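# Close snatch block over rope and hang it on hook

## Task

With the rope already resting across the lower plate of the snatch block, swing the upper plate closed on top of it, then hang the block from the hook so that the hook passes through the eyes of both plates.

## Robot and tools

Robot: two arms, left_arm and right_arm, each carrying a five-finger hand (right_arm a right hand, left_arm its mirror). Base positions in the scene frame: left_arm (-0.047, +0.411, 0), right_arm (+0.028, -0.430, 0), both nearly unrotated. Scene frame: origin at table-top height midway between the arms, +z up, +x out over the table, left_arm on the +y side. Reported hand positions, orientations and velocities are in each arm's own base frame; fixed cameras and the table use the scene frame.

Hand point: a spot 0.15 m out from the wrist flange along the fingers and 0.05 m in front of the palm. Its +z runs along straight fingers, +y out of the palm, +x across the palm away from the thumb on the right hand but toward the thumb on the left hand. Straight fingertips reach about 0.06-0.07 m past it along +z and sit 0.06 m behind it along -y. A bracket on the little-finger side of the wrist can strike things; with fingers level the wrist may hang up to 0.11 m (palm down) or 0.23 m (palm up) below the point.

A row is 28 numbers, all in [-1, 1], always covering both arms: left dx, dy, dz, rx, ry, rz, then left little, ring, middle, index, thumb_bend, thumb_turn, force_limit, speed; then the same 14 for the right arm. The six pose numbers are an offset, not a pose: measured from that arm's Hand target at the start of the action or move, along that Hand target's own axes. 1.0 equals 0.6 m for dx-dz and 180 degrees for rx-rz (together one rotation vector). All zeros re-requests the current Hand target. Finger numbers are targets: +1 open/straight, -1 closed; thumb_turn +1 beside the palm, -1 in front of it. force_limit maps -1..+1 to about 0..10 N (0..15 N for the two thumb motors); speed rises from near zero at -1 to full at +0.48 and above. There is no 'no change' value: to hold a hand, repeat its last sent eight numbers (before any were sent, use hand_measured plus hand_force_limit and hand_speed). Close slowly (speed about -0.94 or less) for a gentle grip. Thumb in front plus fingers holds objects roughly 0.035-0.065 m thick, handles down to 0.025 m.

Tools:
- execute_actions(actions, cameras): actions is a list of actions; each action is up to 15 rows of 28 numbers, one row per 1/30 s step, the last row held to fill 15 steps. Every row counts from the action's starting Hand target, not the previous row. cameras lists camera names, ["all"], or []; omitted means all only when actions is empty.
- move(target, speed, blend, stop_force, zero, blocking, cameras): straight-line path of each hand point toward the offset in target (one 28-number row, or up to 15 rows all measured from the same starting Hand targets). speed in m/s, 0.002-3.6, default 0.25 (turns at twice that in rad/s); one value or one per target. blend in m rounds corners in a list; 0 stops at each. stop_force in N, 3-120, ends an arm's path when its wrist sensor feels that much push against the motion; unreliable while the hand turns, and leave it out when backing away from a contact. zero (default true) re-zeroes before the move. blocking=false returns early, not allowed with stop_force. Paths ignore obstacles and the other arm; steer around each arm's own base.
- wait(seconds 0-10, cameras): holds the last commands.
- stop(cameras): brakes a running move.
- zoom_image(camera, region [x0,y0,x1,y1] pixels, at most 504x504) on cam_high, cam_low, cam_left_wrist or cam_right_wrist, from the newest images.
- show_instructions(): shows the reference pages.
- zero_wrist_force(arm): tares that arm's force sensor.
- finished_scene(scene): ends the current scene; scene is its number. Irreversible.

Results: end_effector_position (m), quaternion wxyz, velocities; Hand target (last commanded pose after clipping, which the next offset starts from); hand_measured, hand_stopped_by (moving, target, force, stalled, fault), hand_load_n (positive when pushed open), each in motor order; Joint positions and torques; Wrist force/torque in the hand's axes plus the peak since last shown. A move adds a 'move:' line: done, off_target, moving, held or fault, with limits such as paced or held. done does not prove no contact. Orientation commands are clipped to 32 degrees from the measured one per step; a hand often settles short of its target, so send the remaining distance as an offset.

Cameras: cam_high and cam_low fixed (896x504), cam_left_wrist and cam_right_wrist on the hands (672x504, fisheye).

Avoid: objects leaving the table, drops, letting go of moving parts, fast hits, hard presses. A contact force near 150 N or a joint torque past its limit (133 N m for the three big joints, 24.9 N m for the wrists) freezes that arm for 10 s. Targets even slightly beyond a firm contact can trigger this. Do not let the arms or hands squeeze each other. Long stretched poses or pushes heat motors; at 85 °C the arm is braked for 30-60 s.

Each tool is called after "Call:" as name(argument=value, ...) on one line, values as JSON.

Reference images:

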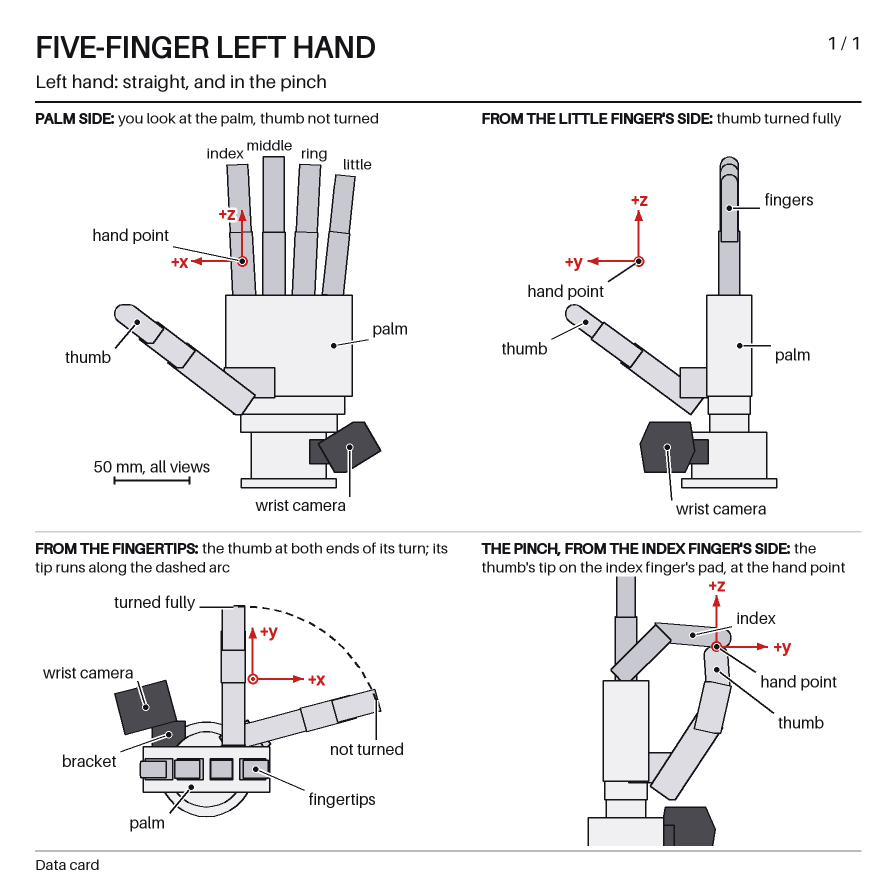

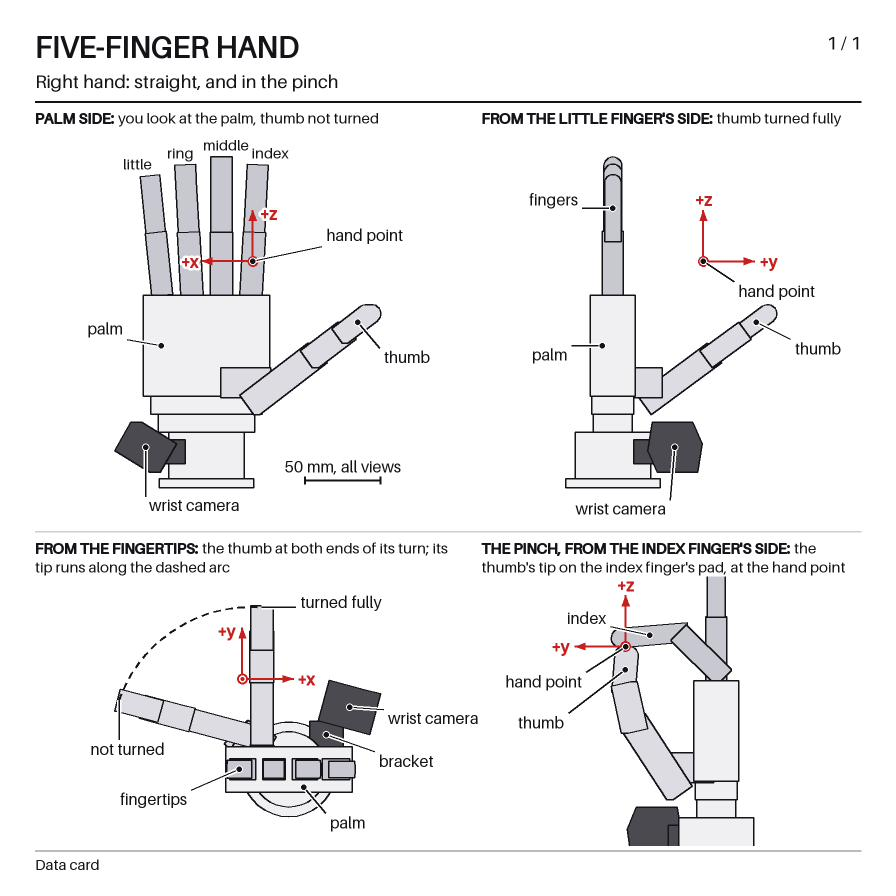

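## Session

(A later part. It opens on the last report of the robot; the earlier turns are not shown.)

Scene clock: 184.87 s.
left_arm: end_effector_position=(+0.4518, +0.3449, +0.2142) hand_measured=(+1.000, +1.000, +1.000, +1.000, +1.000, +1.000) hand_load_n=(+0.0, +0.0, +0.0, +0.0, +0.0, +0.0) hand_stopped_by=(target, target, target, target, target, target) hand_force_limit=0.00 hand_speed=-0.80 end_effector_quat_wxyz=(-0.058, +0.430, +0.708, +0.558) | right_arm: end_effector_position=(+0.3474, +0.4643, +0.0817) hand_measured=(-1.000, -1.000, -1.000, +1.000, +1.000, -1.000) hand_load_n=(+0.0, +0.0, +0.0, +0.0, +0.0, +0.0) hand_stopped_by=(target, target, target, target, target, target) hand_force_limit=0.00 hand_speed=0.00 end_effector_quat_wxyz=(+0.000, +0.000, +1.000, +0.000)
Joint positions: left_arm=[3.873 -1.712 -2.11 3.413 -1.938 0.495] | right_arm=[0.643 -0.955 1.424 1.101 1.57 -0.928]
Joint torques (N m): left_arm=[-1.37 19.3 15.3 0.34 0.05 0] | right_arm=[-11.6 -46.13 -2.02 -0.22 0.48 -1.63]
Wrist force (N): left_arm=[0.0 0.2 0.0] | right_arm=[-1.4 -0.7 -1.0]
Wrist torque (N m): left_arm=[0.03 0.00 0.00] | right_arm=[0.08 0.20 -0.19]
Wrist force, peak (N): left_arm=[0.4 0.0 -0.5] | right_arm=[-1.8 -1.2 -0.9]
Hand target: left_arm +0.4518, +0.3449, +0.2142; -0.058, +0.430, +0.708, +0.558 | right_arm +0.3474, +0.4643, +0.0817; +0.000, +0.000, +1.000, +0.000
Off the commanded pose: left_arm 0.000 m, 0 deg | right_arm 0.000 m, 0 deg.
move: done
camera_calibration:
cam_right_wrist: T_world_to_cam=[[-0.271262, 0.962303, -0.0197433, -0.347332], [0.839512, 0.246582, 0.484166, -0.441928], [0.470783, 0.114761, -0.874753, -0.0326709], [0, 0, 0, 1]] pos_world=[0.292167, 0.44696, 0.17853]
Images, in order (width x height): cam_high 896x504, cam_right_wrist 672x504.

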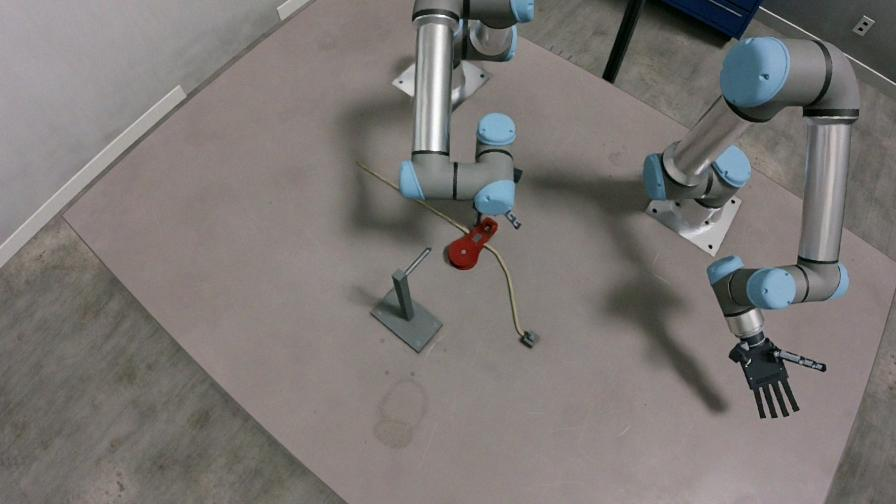

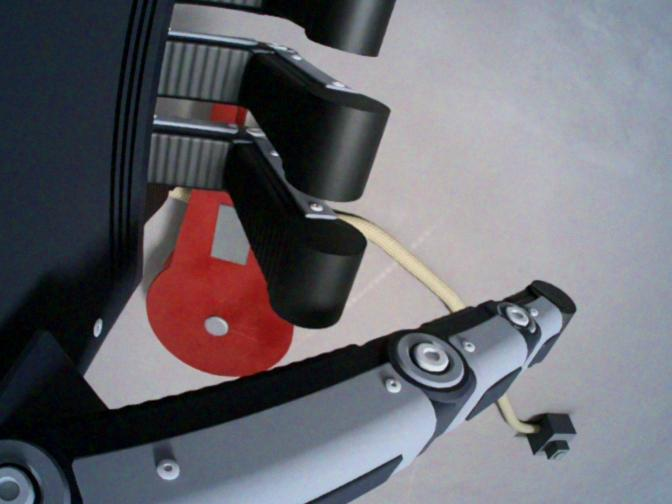

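Call:
move(target=[[0,0,0,0,0,0,1,1,1,1,1,1,0,-0.8,0.0,-0.0333,0,0,0,0,-1,-1,-1,1,1,-1,0,0],[0,0,0,0,0,0,1,1,1,1,1,1,0,-0.8,0.0368,-0.0862,-0.20,0,0,0,-1,-1,-1,1,1,-1,0,0]], cameras=["cam_right_wrist","cam_high"], speed=[0.05,0.15])

Call:
zoom_image(camera="cam_right_wrist", region=[200, 60, 400, 310])

Scene clock: 195.13 s.
left_arm: end_effector_position=(+0.4518, +0.3449, +0.2142) hand_measured=(+1.000, +1.000, +1.000, +1.000, +1.000, +1.000) hand_load_n=(+0.0, +0.0, +0.0, +0.0, +0.0, +0.0) hand_stopped_by=(target, target, target, target, target, target) hand_force_limit=0.00 hand_speed=-0.80 end_effector_quat_wxyz=(-0.058, +0.430, +0.708, +0.558) | right_arm: end_effector_position=(+0.3255, +0.4125, +0.2017) hand_measured=(-1.000, -1.000, -1.000, +1.000, +1.000, -1.000) hand_load_n=(+0.0, +0.0, +0.0, +0.0, +0.0, +0.0) hand_stopped_by=(target, target, target, target, target, target) hand_force_limit=0.00 hand_speed=0.00 end_effector_quat_wxyz=(+0.000, +0.000, +1.000, +0.000)
Joint positions: left_arm=[3.873 -1.712 -2.11 3.413 -1.938 0.495] | right_arm=[0.579 -1.182 1.451 1.302 1.57 -0.991]
Joint torques (N m): left_arm=[-0.61 19.39 15.71 0.45 -0.08 -0.07] | right_arm=[13.31 -33.35 -3.59 1.24 -1.72 1.47]
Wrist force (N): left_arm=[0.0 0.1 -0.3] | right_arm=[-1.4 -1.2 -0.8]
Wrist torque (N m): left_arm=[0.03 0.00 0.00] | right_arm=[-0.01 0.18 -0.09]
Wrist force, peak (N): left_arm=[0.4 -0.1 -0.4] | right_arm=[-1.1 -1.5 -2.4]
Hand target: left_arm +0.4518, +0.3449, +0.2142; -0.058, +0.430, +0.708, +0.558 | right_arm +0.3254, +0.4125, +0.2017; +0.000, +0.000, +1.000, +0.000
Off the commanded pose: left_arm 0.000 m, 0 deg | right_arm 0.000 m, 0 deg.
move: done
camera_calibration:
cam_right_wrist: T_world_to_cam=[[-0.271108, 0.962348, -0.0196846, -0.301133], [0.839496, 0.246405, 0.484284, -0.46883], [0.470899, 0.114768, -0.87469, 0.0885008], [0, 0, 0, 1]] pos_world=[0.270266, 0.39516, 0.29853]
Images, in order (width x height): cam_high 896x504, cam_right_wrist 672x504.

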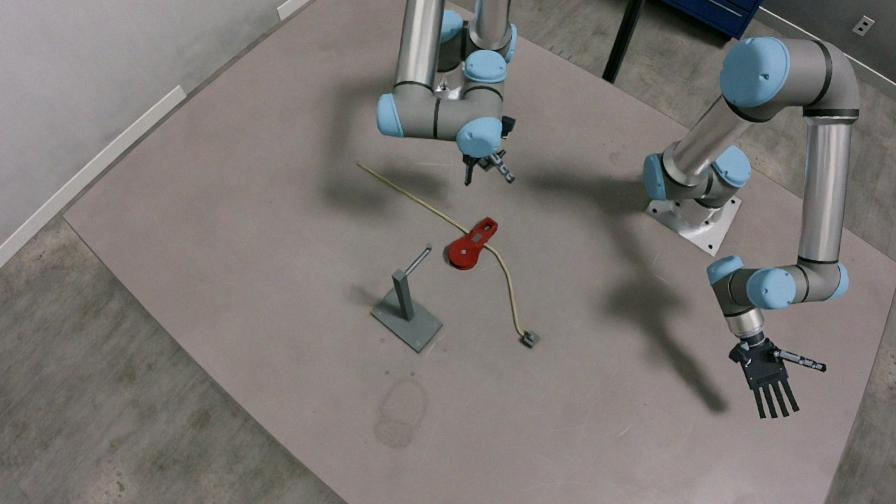

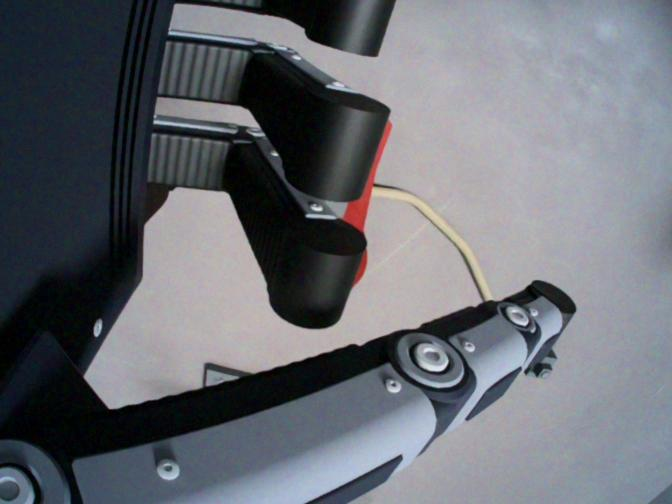

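Scaled by 2.016 from the camera's 672x504 image, which has a finer 960x720 frame.

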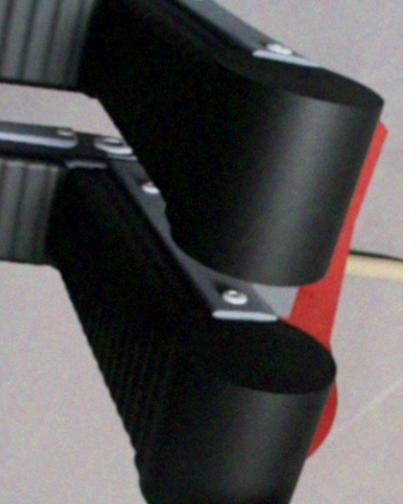

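Call:
move(target=[0,0,0,0,0,0,1,1,1,1,1,1,0,-0.8,0,0,0,0,0,0,1,1,1,1,1,1,0,0], cameras=["cam_right_wrist","cam_high"])

Call:
zoom_image(camera="cam_right_wrist", region=[250, 80, 450, 310])

Call:
zoom_image(camera="cam_high", region=[420, 200, 520, 290])

Scene clock: 199.63 s.
left_arm: end_effector_position=(+0.4518, +0.3449, +0.2142) hand_measured=(+1.000, +1.000, +1.000, +1.000, +1.000, +1.000) hand_load_n=(+0.0, +0.0, +0.0, +0.0, +0.0, +0.0) hand_stopped_by=(target, target, target, target, target, target) hand_force_limit=0.00 hand_speed=-0.80 end_effector_quat_wxyz=(-0.058, +0.430, +0.708, +0.558) | right_arm: end_effector_position=(+0.3254, +0.4125, +0.2017) hand_measured=(+1.000, +1.000, +1.000, +1.000, +1.000, +1.000) hand_load_n=(+0.0, +0.0, +0.0, +0.0, +0.0, +0.0) hand_stopped_by=(target, target, target, target, target, target) hand_force_limit=0.00 hand_speed=0.00 end_effector_quat_wxyz=(+0.000, +0.000, +1.000, +0.000)
Joint positions: left_arm=[3.873 -1.712 -2.11 3.413 -1.938 0.495] | right_arm=[0.58 -1.182 1.451 1.302 1.57 -0.991]
Joint torques (N m): left_arm=[-1.29 19.29 16.26 0.65 0.05 -0.13] | right_arm=[13.3 -38.95 -6.98 2.94 -1.38 1.26]
Wrist force (N): left_arm=[0.0 -0.1 -0.3] | right_arm=[-1.4 -0.8 -0.7]
Wrist torque (N m): left_arm=[0.01 -0.01 0.00] | right_arm=[0.02 0.20 -0.10]
Wrist force, peak (N): left_arm=[0.1 0.0 -0.6] | right_arm=[-1.9 -1.0 -1.1]
Hand target: left_arm +0.4518, +0.3449, +0.2142; -0.058, +0.430, +0.708, +0.558 | right_arm +0.3254, +0.4125, +0.2017; +0.000, +0.000, +1.000, +0.000
Off the commanded pose: left_arm 0.000 m, 0 deg | right_arm 0.000 m, 0 deg.
move: done
camera_calibration:
cam_right_wrist: T_world_to_cam=[[-0.271276, 0.962299, -0.0197197, -0.301085], [0.839551, 0.246593, 0.484093, -0.468779], [0.470706, 0.114767, -0.874794, 0.0886322], [0, 0, 0, 1]] pos_world=[0.270166, 0.39516, 0.29853]
Images, in order (width x height): cam_high 896x504, cam_right_wrist 672x504.

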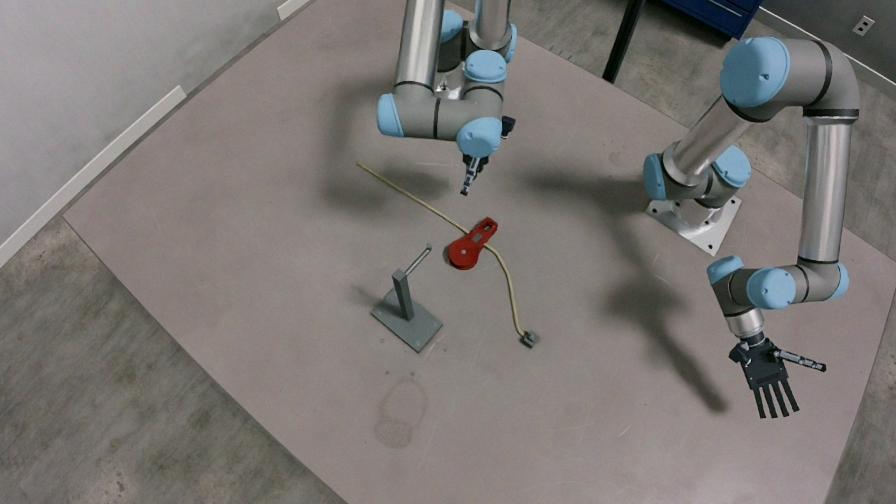

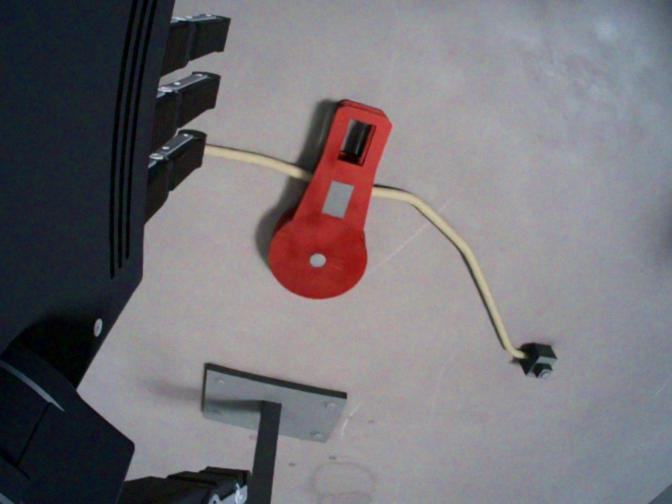

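Scaled by 2.191 from the camera's 672x504 image, which has a finer 960x720 frame.

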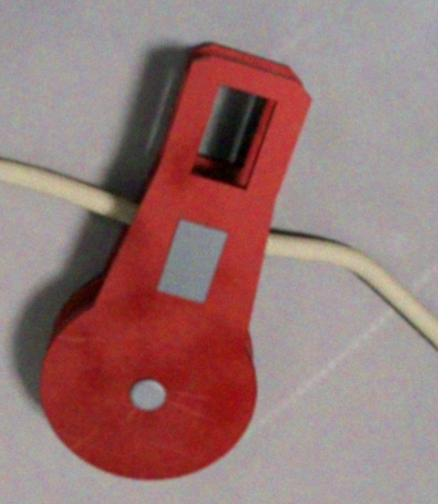

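Scaled by 5.040 from the camera's 896x504 image, which has a finer 1280x720 frame.

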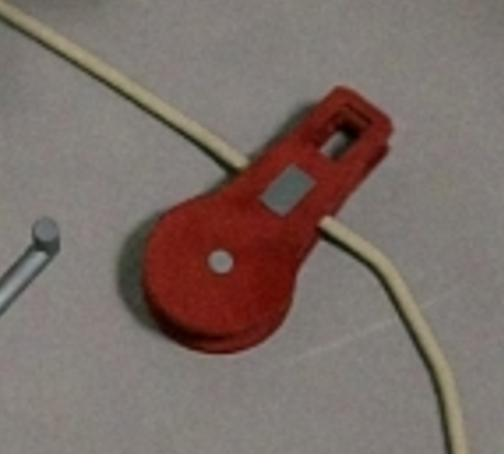

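Call:
move(target=[0,0,0,0,0,0,1,1,1,1,1,1,0,-0.8,0.042,-0.517,-0.167,0,0,0,1,1,1,1,1,1,0,0], cameras=[])

Call:
move(target=[-0.497,-0.0217,-0.9597,0.6433,-0.1863,-0.2935,1,1,1,1,1,1,0,-0.8,0,0,0,0,0,0,1,1,1,1,1,1,0,0], cameras=["all"])

Scene clock: 328.23 s.
left_arm: end_effector_position=(+0.4518, +0.3449, +0.2142) hand_measured=(+1.000, +1.000, +1.000, +1.000, +1.000, +1.000) hand_load_n=(+0.0, +0.0, +0.0, +0.0, -0.5, +0.0) hand_stopped_by=(target, target, target, target, target, target) hand_force_limit=0.00 hand_speed=-0.80 end_effector_quat_wxyz=(-0.058, +0.430, +0.708, +0.558) | right_arm: end_effector_position=(+0.3003, +0.1023, +0.3017) hand_measured=(+1.000, +1.000, +1.000, +1.000, +1.000, +1.000) hand_load_n=(+0.0, +0.0, -0.5, +0.0, +0.0, +0.0) hand_stopped_by=(target, target, target, target, target, target) hand_force_limit=0.00 hand_speed=0.00 end_effector_quat_wxyz=(+0.000, +0.000, +1.000, +0.000)
Joint positions: left_arm=[3.873 -1.712 -2.11 3.413 -1.938 0.495] | right_arm=[-0.356 -1.696 1.779 1.489 1.57 -1.927]
Joint torques (N m): left_arm=[-1 18.14 15.33 0.56 -0.05 -0.02] | right_arm=[-11.09 -6.19 -12.58 0.53 1.11 -1.5]
Wrist force (N): left_arm=[0.4 -0.1 -0.3] | right_arm=[-1.3 -1.1 -0.8]
Wrist torque (N m): left_arm=[0.00 -0.06 0.03] | right_arm=[-0.02 0.24 -0.21]
Wrist force, peak (N): left_arm=[0.3 0.1 -0.6] | right_arm=[-1.0 -3.3 -1.3]
Hand target: left_arm +0.4518, +0.3449, +0.2142; -0.058, +0.430, +0.708, +0.558 | right_arm +0.3002, +0.1022, +0.3017; +0.000, +0.000, +1.000, +0.000
Off the commanded pose: left_arm 0.000 m, 0 deg | right_arm 0.000 m, 0 deg.
move: done
No camera images: "cameras" was empty.

Scene clock: 333.33 s.
left_arm: end_effector_position=(+0.3997, -0.3005, +0.2507) hand_measured=(+1.000, +1.000, +1.000, +1.000, +1.000, +1.000) hand_load_n=(+0.0, +0.0, +0.0, -0.5, -0.5, +0.0) hand_stopped_by=(target, target, target, target, target, target) hand_force_limit=0.00 hand_speed=-0.80 end_effector_quat_wxyz=(+0.000, +0.001, +0.909, -0.418) | right_arm: end_effector_position=(+0.3002, +0.1022, +0.3017) hand_measured=(+1.000, +1.000, +1.000, +1.000, +1.000, +1.000) hand_load_n=(+0.0, +0.0, +0.0, +0.0, +0.0, +0.0) hand_stopped_by=(target, target, target, target, target, target) hand_force_limit=0.00 hand_speed=0.00 end_effector_quat_wxyz=(+0.000, +0.000, +1.000, +0.000)
Joint positions: left_arm=[3.104 -1.944 -1.441 1.858 -0.709 -1.628] | right_arm=[-0.356 -1.696 1.779 1.489 1.57 -1.927]
Joint torques (N m): left_arm=[11.04 27.59 25.2 -3.36 2.41 -1.17] | right_arm=[-11.39 -3.17 -3.72 4.89 0.94 -1.65]
Wrist force (N): left_arm=[0.7 1.2 0.1] | right_arm=[-1.2 -1.1 -1.4]
Wrist torque (N m): left_arm=[0.22 -0.06 -0.55] | right_arm=[0.02 0.23 -0.15]
Wrist force, peak (N): left_arm=[1.0 1.3 0.0] | right_arm=[-1.3 -1.3 -1.1]
Hand target: left_arm +0.3998, -0.3005, +0.2507; +0.000, +0.000, +0.908, -0.418 | right_arm +0.3002, +0.1022, +0.3017; +0.000, +0.000, +1.000, +0.000
Off the commanded pose: left_arm 0.000 m, 0 deg | right_arm 0.000 m, 0 deg.
move: done
camera_calibration:
cam_left_wrist: T_world_to_cam=[[-0.256406, -0.640856, 0.723574, -0.270765], [-0.828302, 0.531512, 0.177233, 0.442165], [-0.498169, -0.553894, -0.667105, 0.315923], [0, 0, 0, 1]] pos_world=[0.454203, -0.233549, 0.328307]
cam_right_wrist: T_world_to_cam=[[-0.271262, 0.962303, -0.0197433, -0.00734217], [0.839512, 0.246582, 0.484166, -0.419532], [0.470783, 0.114761, -0.874753, 0.223551], [0, 0, 0, 1]] pos_world=[0.244967, 0.0848596, 0.39853]

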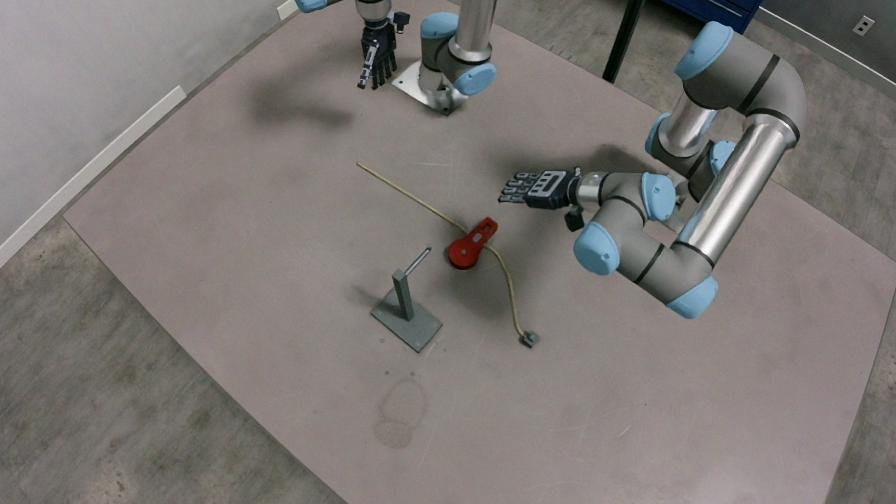

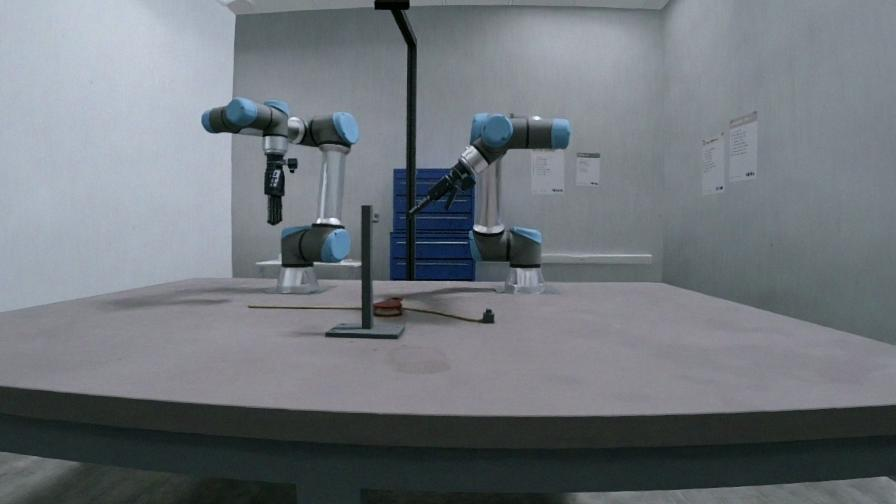

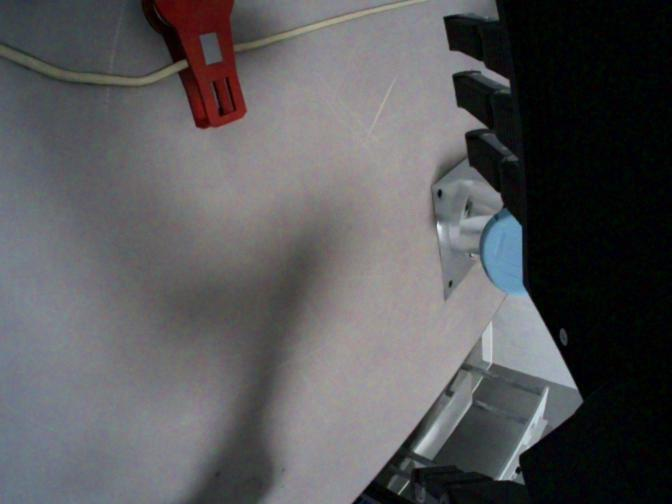

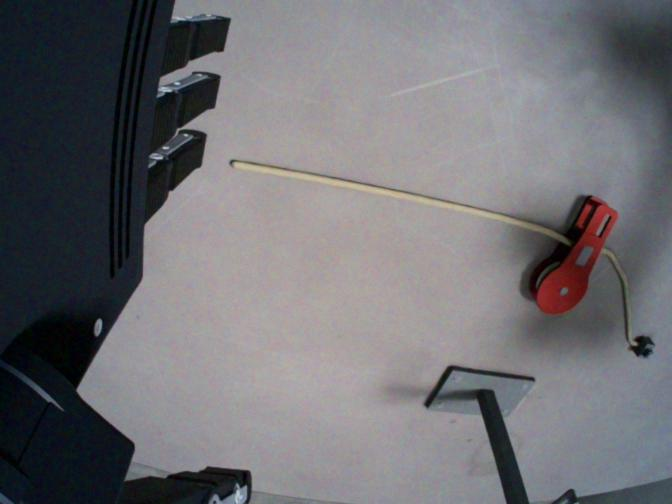

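Call:
zoom_image(camera="cam_left_wrist", region=[110, 0, 300, 150])

Call:
zoom_image(camera="cam_right_wrist", region=[490, 170, 672, 370])

Scaled by 2.653 from the camera's 672x504 image, which has a finer 960x720 frame.

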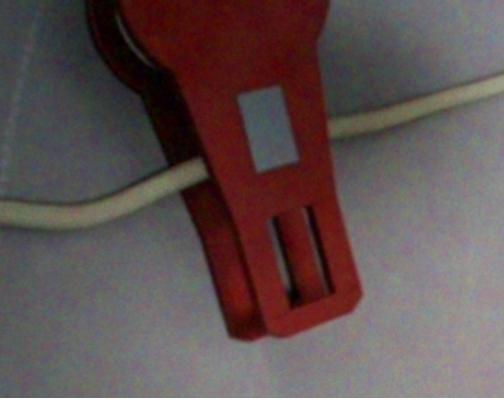

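Scaled by 2.520 from the camera's 672x504 image, which has a finer 960x720 frame.

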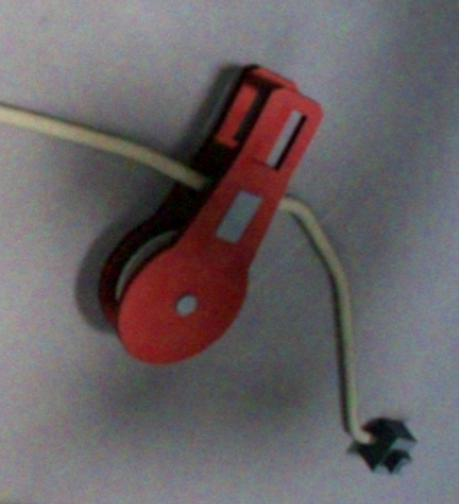

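Call:
move(target=[0.1497,0.0846,0.2875,0,0,0,1,1,0.4,0.4,1,-1,0,0,0,0,0,0,0,0,1,1,1,1,1,1,0,0], cameras=["all"], speed=0.15)

Scene clock: 353.17 s.
left_arm: end_effector_position=(+0.3100, -0.3985, +0.0998) hand_measured=(+1.000, +1.000, +0.400, +0.400, +1.000, -1.000) hand_load_n=(+0.0, +0.0, +0.0, +0.0, +0.0, +0.0) hand_stopped_by=(target, target, target, target, target, target) hand_force_limit=0.00 hand_speed=0.00 end_effector_quat_wxyz=(+0.000, +0.001, +0.908, -0.418) | right_arm: end_effector_position=(+0.3002, +0.1022, +0.3017) hand_measured=(+1.000, +1.000, +1.000, +1.000, +1.000, +1.000) hand_load_n=(+0.5, +0.0, +0.0, +0.0, +0.0, +0.0) hand_stopped_by=(target, target, target, target, target, target) hand_force_limit=0.00 hand_speed=0.00 end_effector_quat_wxyz=(+0.000, +0.000, +1.000, +0.000)
Joint positions: left_arm=[2.835 -1.968 -1.748 2.483 -0.761 -2.022] | right_arm=[-0.356 -1.696 1.779 1.489 1.57 -1.927]
Joint torques (N m): left_arm=[9.59 40.63 17.73 -1.17 3.32 -0.98] | right_arm=[-11.92 -3.49 -4.06 4.93 0.67 -1.46]
Wrist force (N): left_arm=[0.6 1.4 -0.1] | right_arm=[-1.0 -1.0 -0.8]
Wrist torque (N m): left_arm=[0.26 -0.04 -0.56] | right_arm=[0.00 0.19 -0.14]
Wrist force, peak (N): left_arm=[1.4 1.8 1.2] | right_arm=[-1.2 -1.5 -1.3]
Hand target: left_arm +0.3100, -0.3985, +0.0998; +0.000, +0.000, +0.908, -0.418 | right_arm +0.3002, +0.1022, +0.3017; +0.000, +0.000, +1.000, +0.000
Off the commanded pose: left_arm 0.000 m, 0 deg | right_arm 0.000 m, 0 deg.
move: done
camera_calibration:
cam_left_wrist: T_world_to_cam=[[-0.256116, -0.640837, 0.723694, -0.247464], [-0.828322, 0.531415, 0.177429, 0.446503], [-0.498285, -0.554009, -0.666923, 0.116267], [0, 0, 0, 1]] pos_world=[0.364403, -0.33145, 0.177407]
cam_right_wrist: T_world_to_cam=[[-0.271262, 0.962303, -0.0197433, -0.00734217], [0.839512, 0.246582, 0.484166, -0.419532], [0.470783, 0.114761, -0.874753, 0.223551], [0, 0, 0, 1]] pos_world=[0.244967, 0.0848596, 0.39853]

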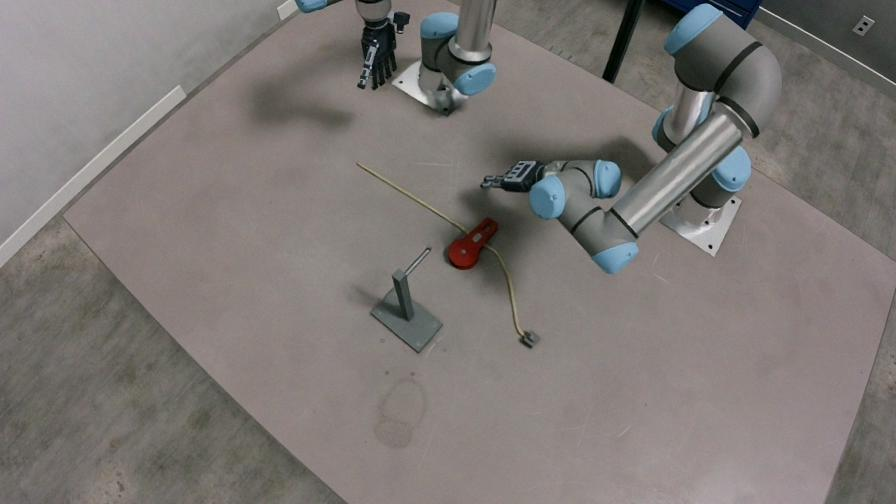

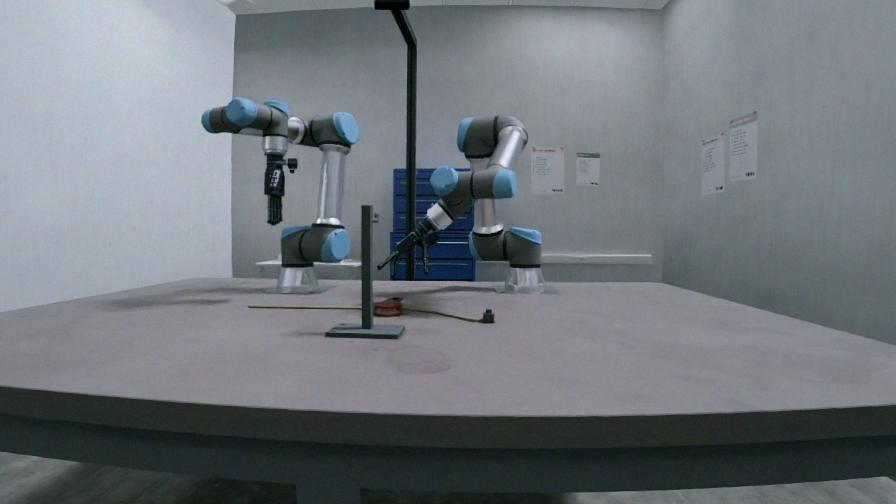

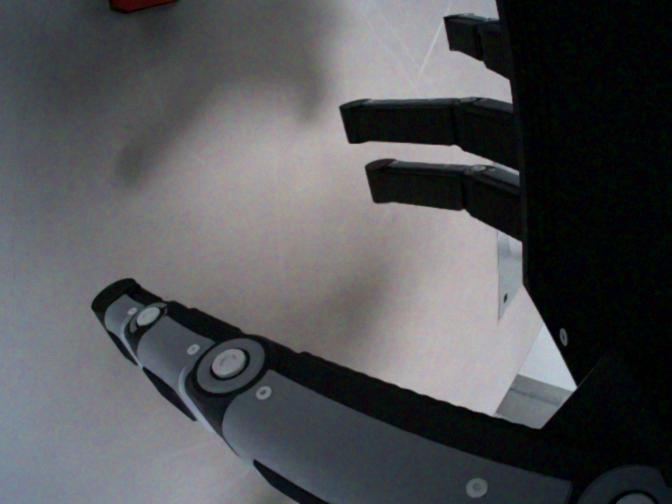

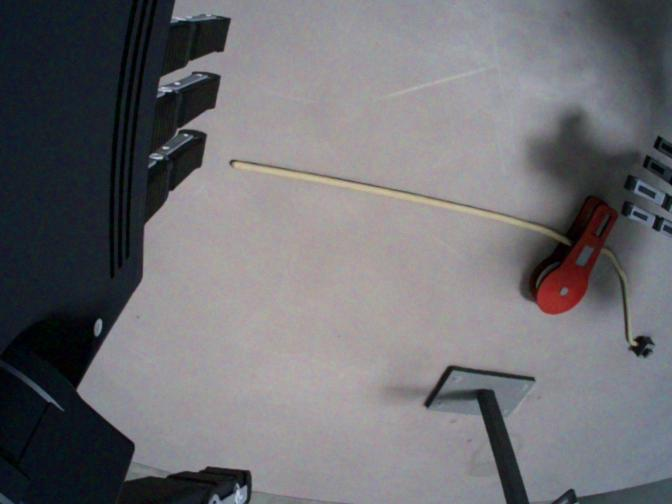

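Call:
move(target=[0,0.076,0.065,0,0,0,1,1,0.4,0.4,1,-1,0,0,0,0,0,0,0,0,1,1,1,1,1,1,0,0], cameras=[], speed=0.1)

Call:
move(target=[0,0.038,0.0325,0,0,0,1,1,0.4,0.4,1,-1,0,0,0,0,0,0,0,0,1,1,1,1,1,1,0,0], cameras=["all"], speed=0.012, stop_force=4)

Scene clock: 362.40 s.
left_arm: end_effector_position=(+0.3101, -0.3984, +0.0398) hand_measured=(+1.000, +1.000, +0.400, +0.400, +1.000, -1.000) hand_load_n=(+0.0, +0.0, +0.0, +0.0, +0.0, +0.0) hand_stopped_by=(target, target, target, target, target, target) hand_force_limit=0.00 hand_speed=0.00 end_effector_quat_wxyz=(+0.000, +0.000, +0.908, -0.418) | right_arm: end_effector_position=(+0.3002, +0.1022, +0.3017) hand_measured=(+1.000, +1.000, +1.000, +1.000, +1.000, +1.000) hand_load_n=(+0.0, +0.0, +0.0, +0.0, +0.0, +0.0) hand_stopped_by=(target, target, target, target, target, target) hand_force_limit=0.00 hand_speed=0.00 end_effector_quat_wxyz=(+0.000, +0.000, +1.000, +0.000)
Joint positions: left_arm=[2.836 -2.055 -1.803 2.624 -0.761 -2.022] | right_arm=[-0.356 -1.696 1.779 1.489 1.57 -1.927]
Joint torques (N m): left_arm=[-2.87 37.38 20.11 -3.73 3.1 -1.23] | right_arm=[-11.59 -3.64 -4.61 4.87 0.47 -1.4]
Wrist force (N): left_arm=[0.9 1.1 0.1] | right_arm=[-0.7 -1.2 -1.2]
Wrist torque (N m): left_arm=[0.21 -0.07 -0.48] | right_arm=[-0.01 0.16 -0.13]
Wrist force, peak (N): left_arm=[0.7 2.2 0.6] | right_arm=[-1.4 -1.6 -0.9]
Hand target: left_arm +0.3101, -0.3984, +0.0398; +0.000, +0.000, +0.908, -0.418 | right_arm +0.3002, +0.1022, +0.3017; +0.000, +0.000, +1.000, +0.000
Off the commanded pose: left_arm 0.000 m, 0 deg | right_arm 0.000 m, 0 deg.
move: done
No camera images: "cameras" was empty.

Scene clock: 364.63 s.
left_arm: end_effector_position=(+0.3101, -0.3984, +0.0255) hand_measured=(+1.000, +1.000, +0.400, +0.400, +1.000, -1.000) hand_load_n=(+0.0, +0.0, -0.5, +0.0, +0.0, +0.0) hand_stopped_by=(target, target, target, target, target, target) hand_force_limit=0.00 hand_speed=0.00 end_effector_quat_wxyz=(+0.000, +0.000, +0.908, -0.418) | right_arm: end_effector_position=(+0.3002, +0.1022, +0.3017) hand_measured=(+1.000, +1.000, +1.000, +1.000, +1.000, +1.000) hand_load_n=(+0.0, +0.0, +0.0, +0.0, +0.0, +0.0) hand_stopped_by=(target, target, target, target, target, target) hand_force_limit=0.00 hand_speed=0.00 end_effector_quat_wxyz=(+0.000, +0.000, +1.000, +0.000)
Joint positions: left_arm=[2.835 -2.078 -1.812 2.658 -0.761 -2.022] | right_arm=[-0.356 -1.696 1.779 1.489 1.57 -1.927]
Joint torques (N m): left_arm=[-12.03 40.94 17.93 -4.13 -1.94 0.96] | right_arm=[-11.54 -3.31 -4.16 4.93 0.45 -1.35]
Wrist force (N): left_arm=[0.3 -1.9 -3.1] | right_arm=[-1.2 -1.3 -1.1]
Wrist torque (N m): left_arm=[0.31 -0.17 -0.42] | right_arm=[-0.03 0.22 -0.15]
Wrist force, peak (N): left_arm=[0.1 -11.9 -12.6] | right_arm=[-1.0 -1.5 -1.3]
Hand target: left_arm +0.3101, -0.3984, +0.0255; +0.000, +0.000, +0.908, -0.418 (not the last commanded pose) | right_arm +0.3002, +0.1022, +0.3017; +0.000, +0.000, +1.000, +0.000
Off the commanded pose: left_arm 0.016 m, 0 deg | right_arm 0.000 m, 0 deg.
move: contact (left_arm)
camera_calibration:
cam_left_wrist: T_world_to_cam=[[-0.256155, -0.6408, 0.723712, -0.193579], [-0.828417, 0.531329, 0.177242, 0.459741], [-0.498106, -0.554134, -0.666953, 0.0667157], [0, 0, 0, 1]] pos_world=[0.364502, -0.33135, 0.103106]
cam_right_wrist: T_world_to_cam=[[-0.271262, 0.962303, -0.0197433, -0.00734217], [0.839512, 0.246582, 0.484166, -0.419532], [0.470783, 0.114761, -0.874753, 0.223551], [0, 0, 0, 1]] pos_world=[0.244967, 0.0848596, 0.39853]

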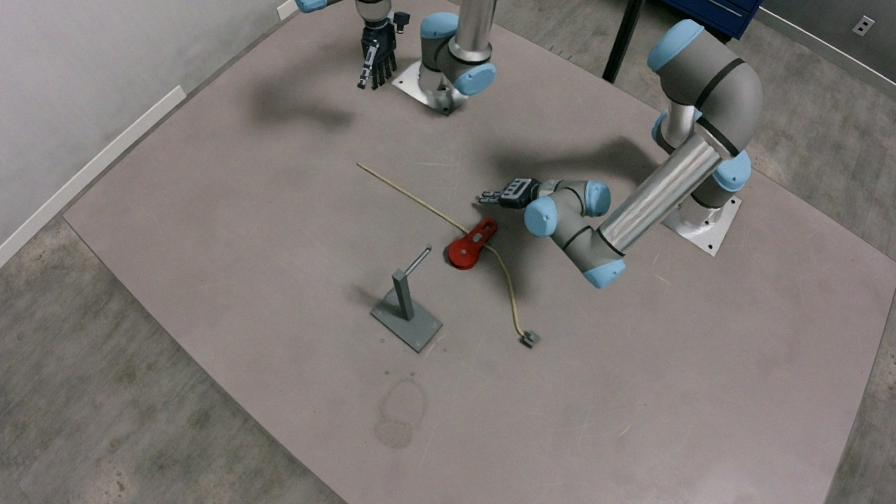

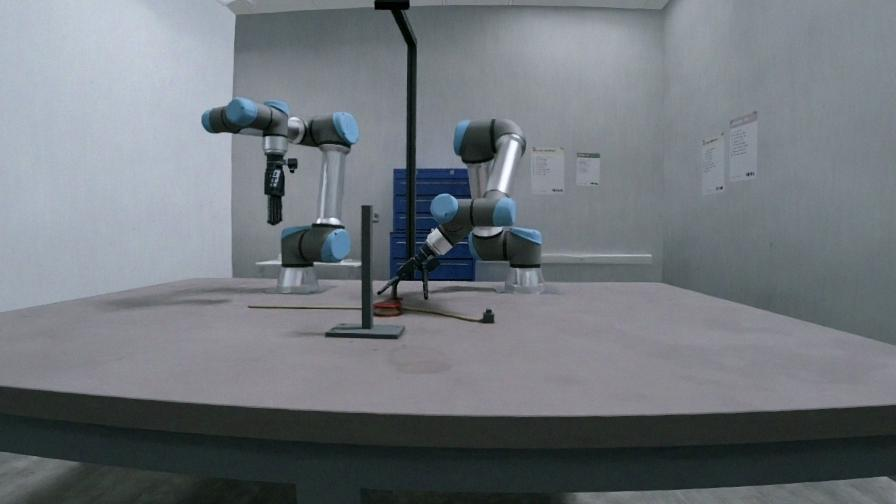

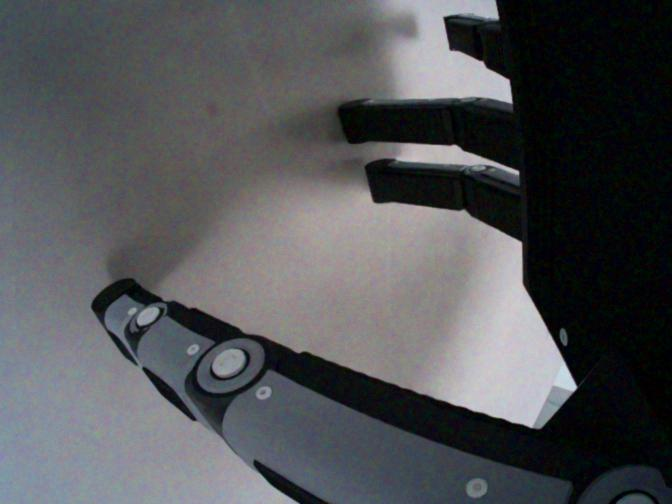

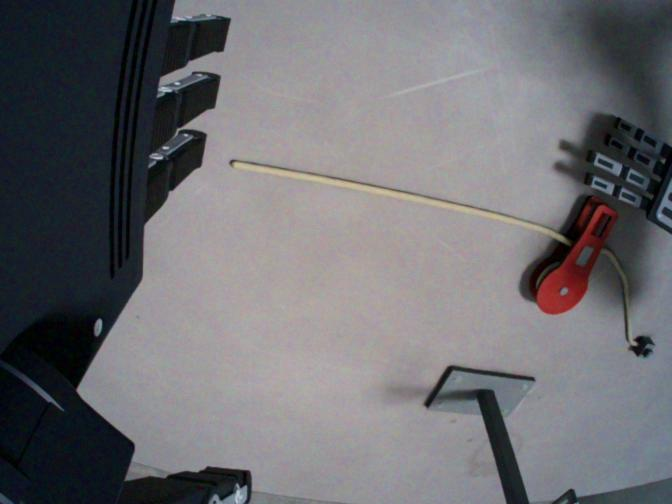

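Call:
move(target=[[0,-0.107,-0.0915,0,0,0,1,1,0.7,0.7,1,-1,0,0,0,0,0,0,0,0,1,1,1,1,1,1,0,0],[-0.195,-0.107,-0.0915,0,0,0,1,1,0.7,0.7,1,-1,0,0,0,0,0,0,0,0,1,1,1,1,1,1,0,0]], cameras=["all"], speed=0.1)

Call:
zoom_image(camera="cam_left_wrist", region=[80, 0, 500, 400])

Scene clock: 375.10 s.
left_arm: end_effector_position=(+0.4270, -0.3985, +0.1100) hand_measured=(+1.000, +1.000, +0.700, +0.700, +1.000, -1.000) hand_load_n=(+0.0, +0.0, +0.0, +0.0, +0.0, +0.0) hand_stopped_by=(target, target, target, target, target, target) hand_force_limit=0.00 hand_speed=0.00 end_effector_quat_wxyz=(+0.000, +0.000, +0.908, -0.418) | right_arm: end_effector_position=(+0.3002, +0.1022, +0.3017) hand_measured=(+1.000, +1.000, +1.000, +1.000, +1.000, +1.000) hand_load_n=(+0.0, +0.5, +0.0, +0.0, +0.0, +0.0) hand_stopped_by=(target, target, target, target, target, target) hand_force_limit=0.00 hand_speed=0.00 end_effector_quat_wxyz=(+0.000, +0.000, +1.000, +0.000)
Joint positions: left_arm=[2.905 -2.182 -1.396 2.274 -0.74 -1.925] | right_arm=[-0.356 -1.696 1.779 1.489 1.57 -1.927]
Joint torques (N m): left_arm=[-15.67 43.93 20.68 0.05 0.35 -1.27] | right_arm=[-11.44 -3.73 -4.33 4.89 0.25 -1.36]
Wrist force (N): left_arm=[0.8 1.3 0.1] | right_arm=[-1.6 -1.3 -1.0]
Wrist torque (N m): left_arm=[0.23 -0.06 -0.47] | right_arm=[-0.03 0.28 -0.18]
Wrist force, peak (N): left_arm=[0.1 -2.1 -3.6] | right_arm=[-1.4 -1.5 -1.0]
Hand target: left_arm +0.4270, -0.3986, +0.1100; +0.000, +0.000, +0.908, -0.418 | right_arm +0.3002, +0.1022, +0.3017; +0.000, +0.000, +1.000, +0.000
Off the commanded pose: left_arm 0.000 m, 0 deg | right_arm 0.000 m, 0 deg.
move: done
camera_calibration:
cam_left_wrist: T_world_to_cam=[[-0.255926, -0.640742, 0.723845, -0.224968], [-0.828418, 0.531279, 0.177385, 0.541616], [-0.498222, -0.554249, -0.666771, 0.18123], [0, 0, 0, 1]] pos_world=[0.481402, -0.33145, 0.187606]
cam_right_wrist: T_world_to_cam=[[-0.271262, 0.962303, -0.0197433, -0.00734217], [0.839512, 0.246582, 0.484166, -0.419532], [0.470783, 0.114761, -0.874753, 0.223551], [0, 0, 0, 1]] pos_world=[0.244967, 0.0848596, 0.39853]

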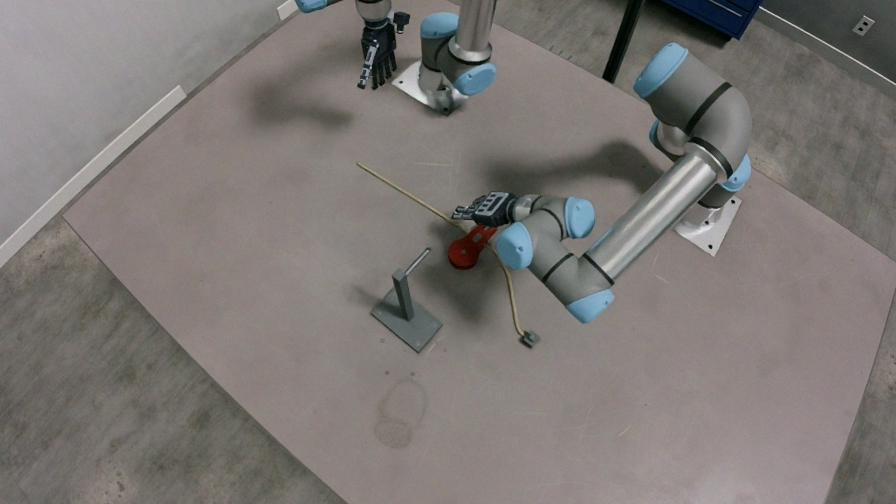

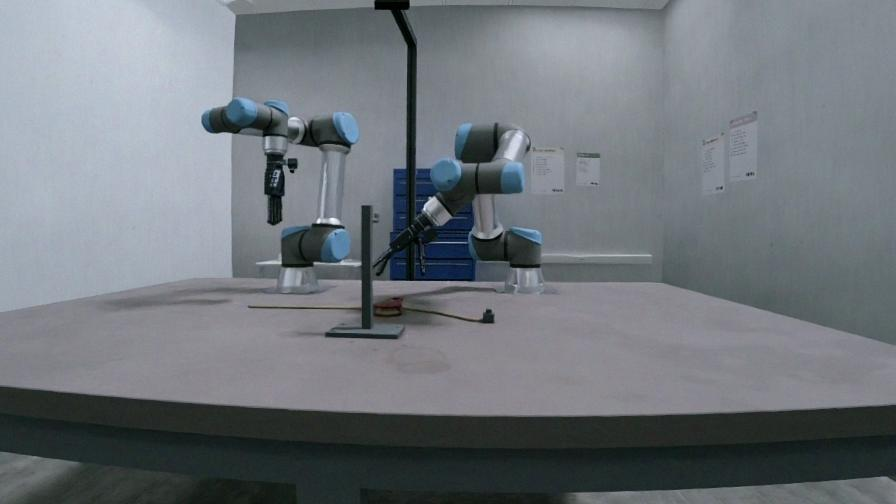

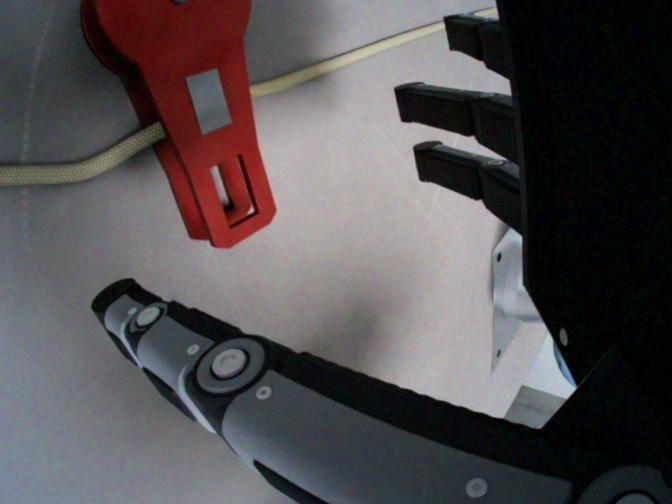

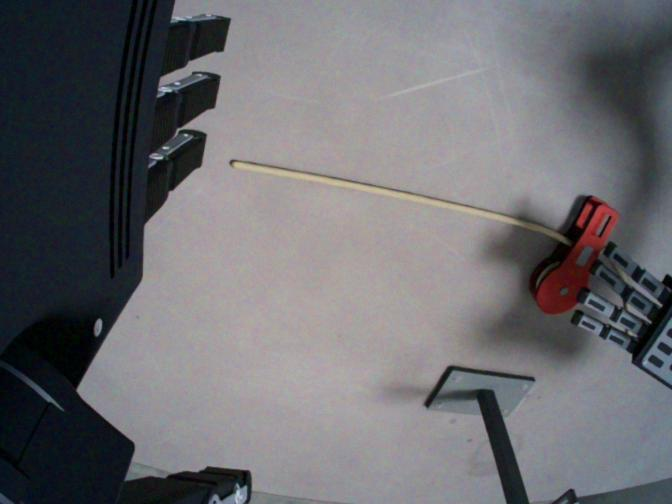

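Scaled by 1.200 from the camera's 672x504 image, which has a finer 960x720 frame.

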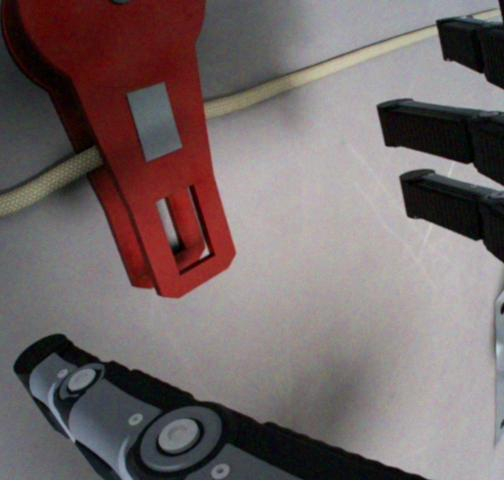

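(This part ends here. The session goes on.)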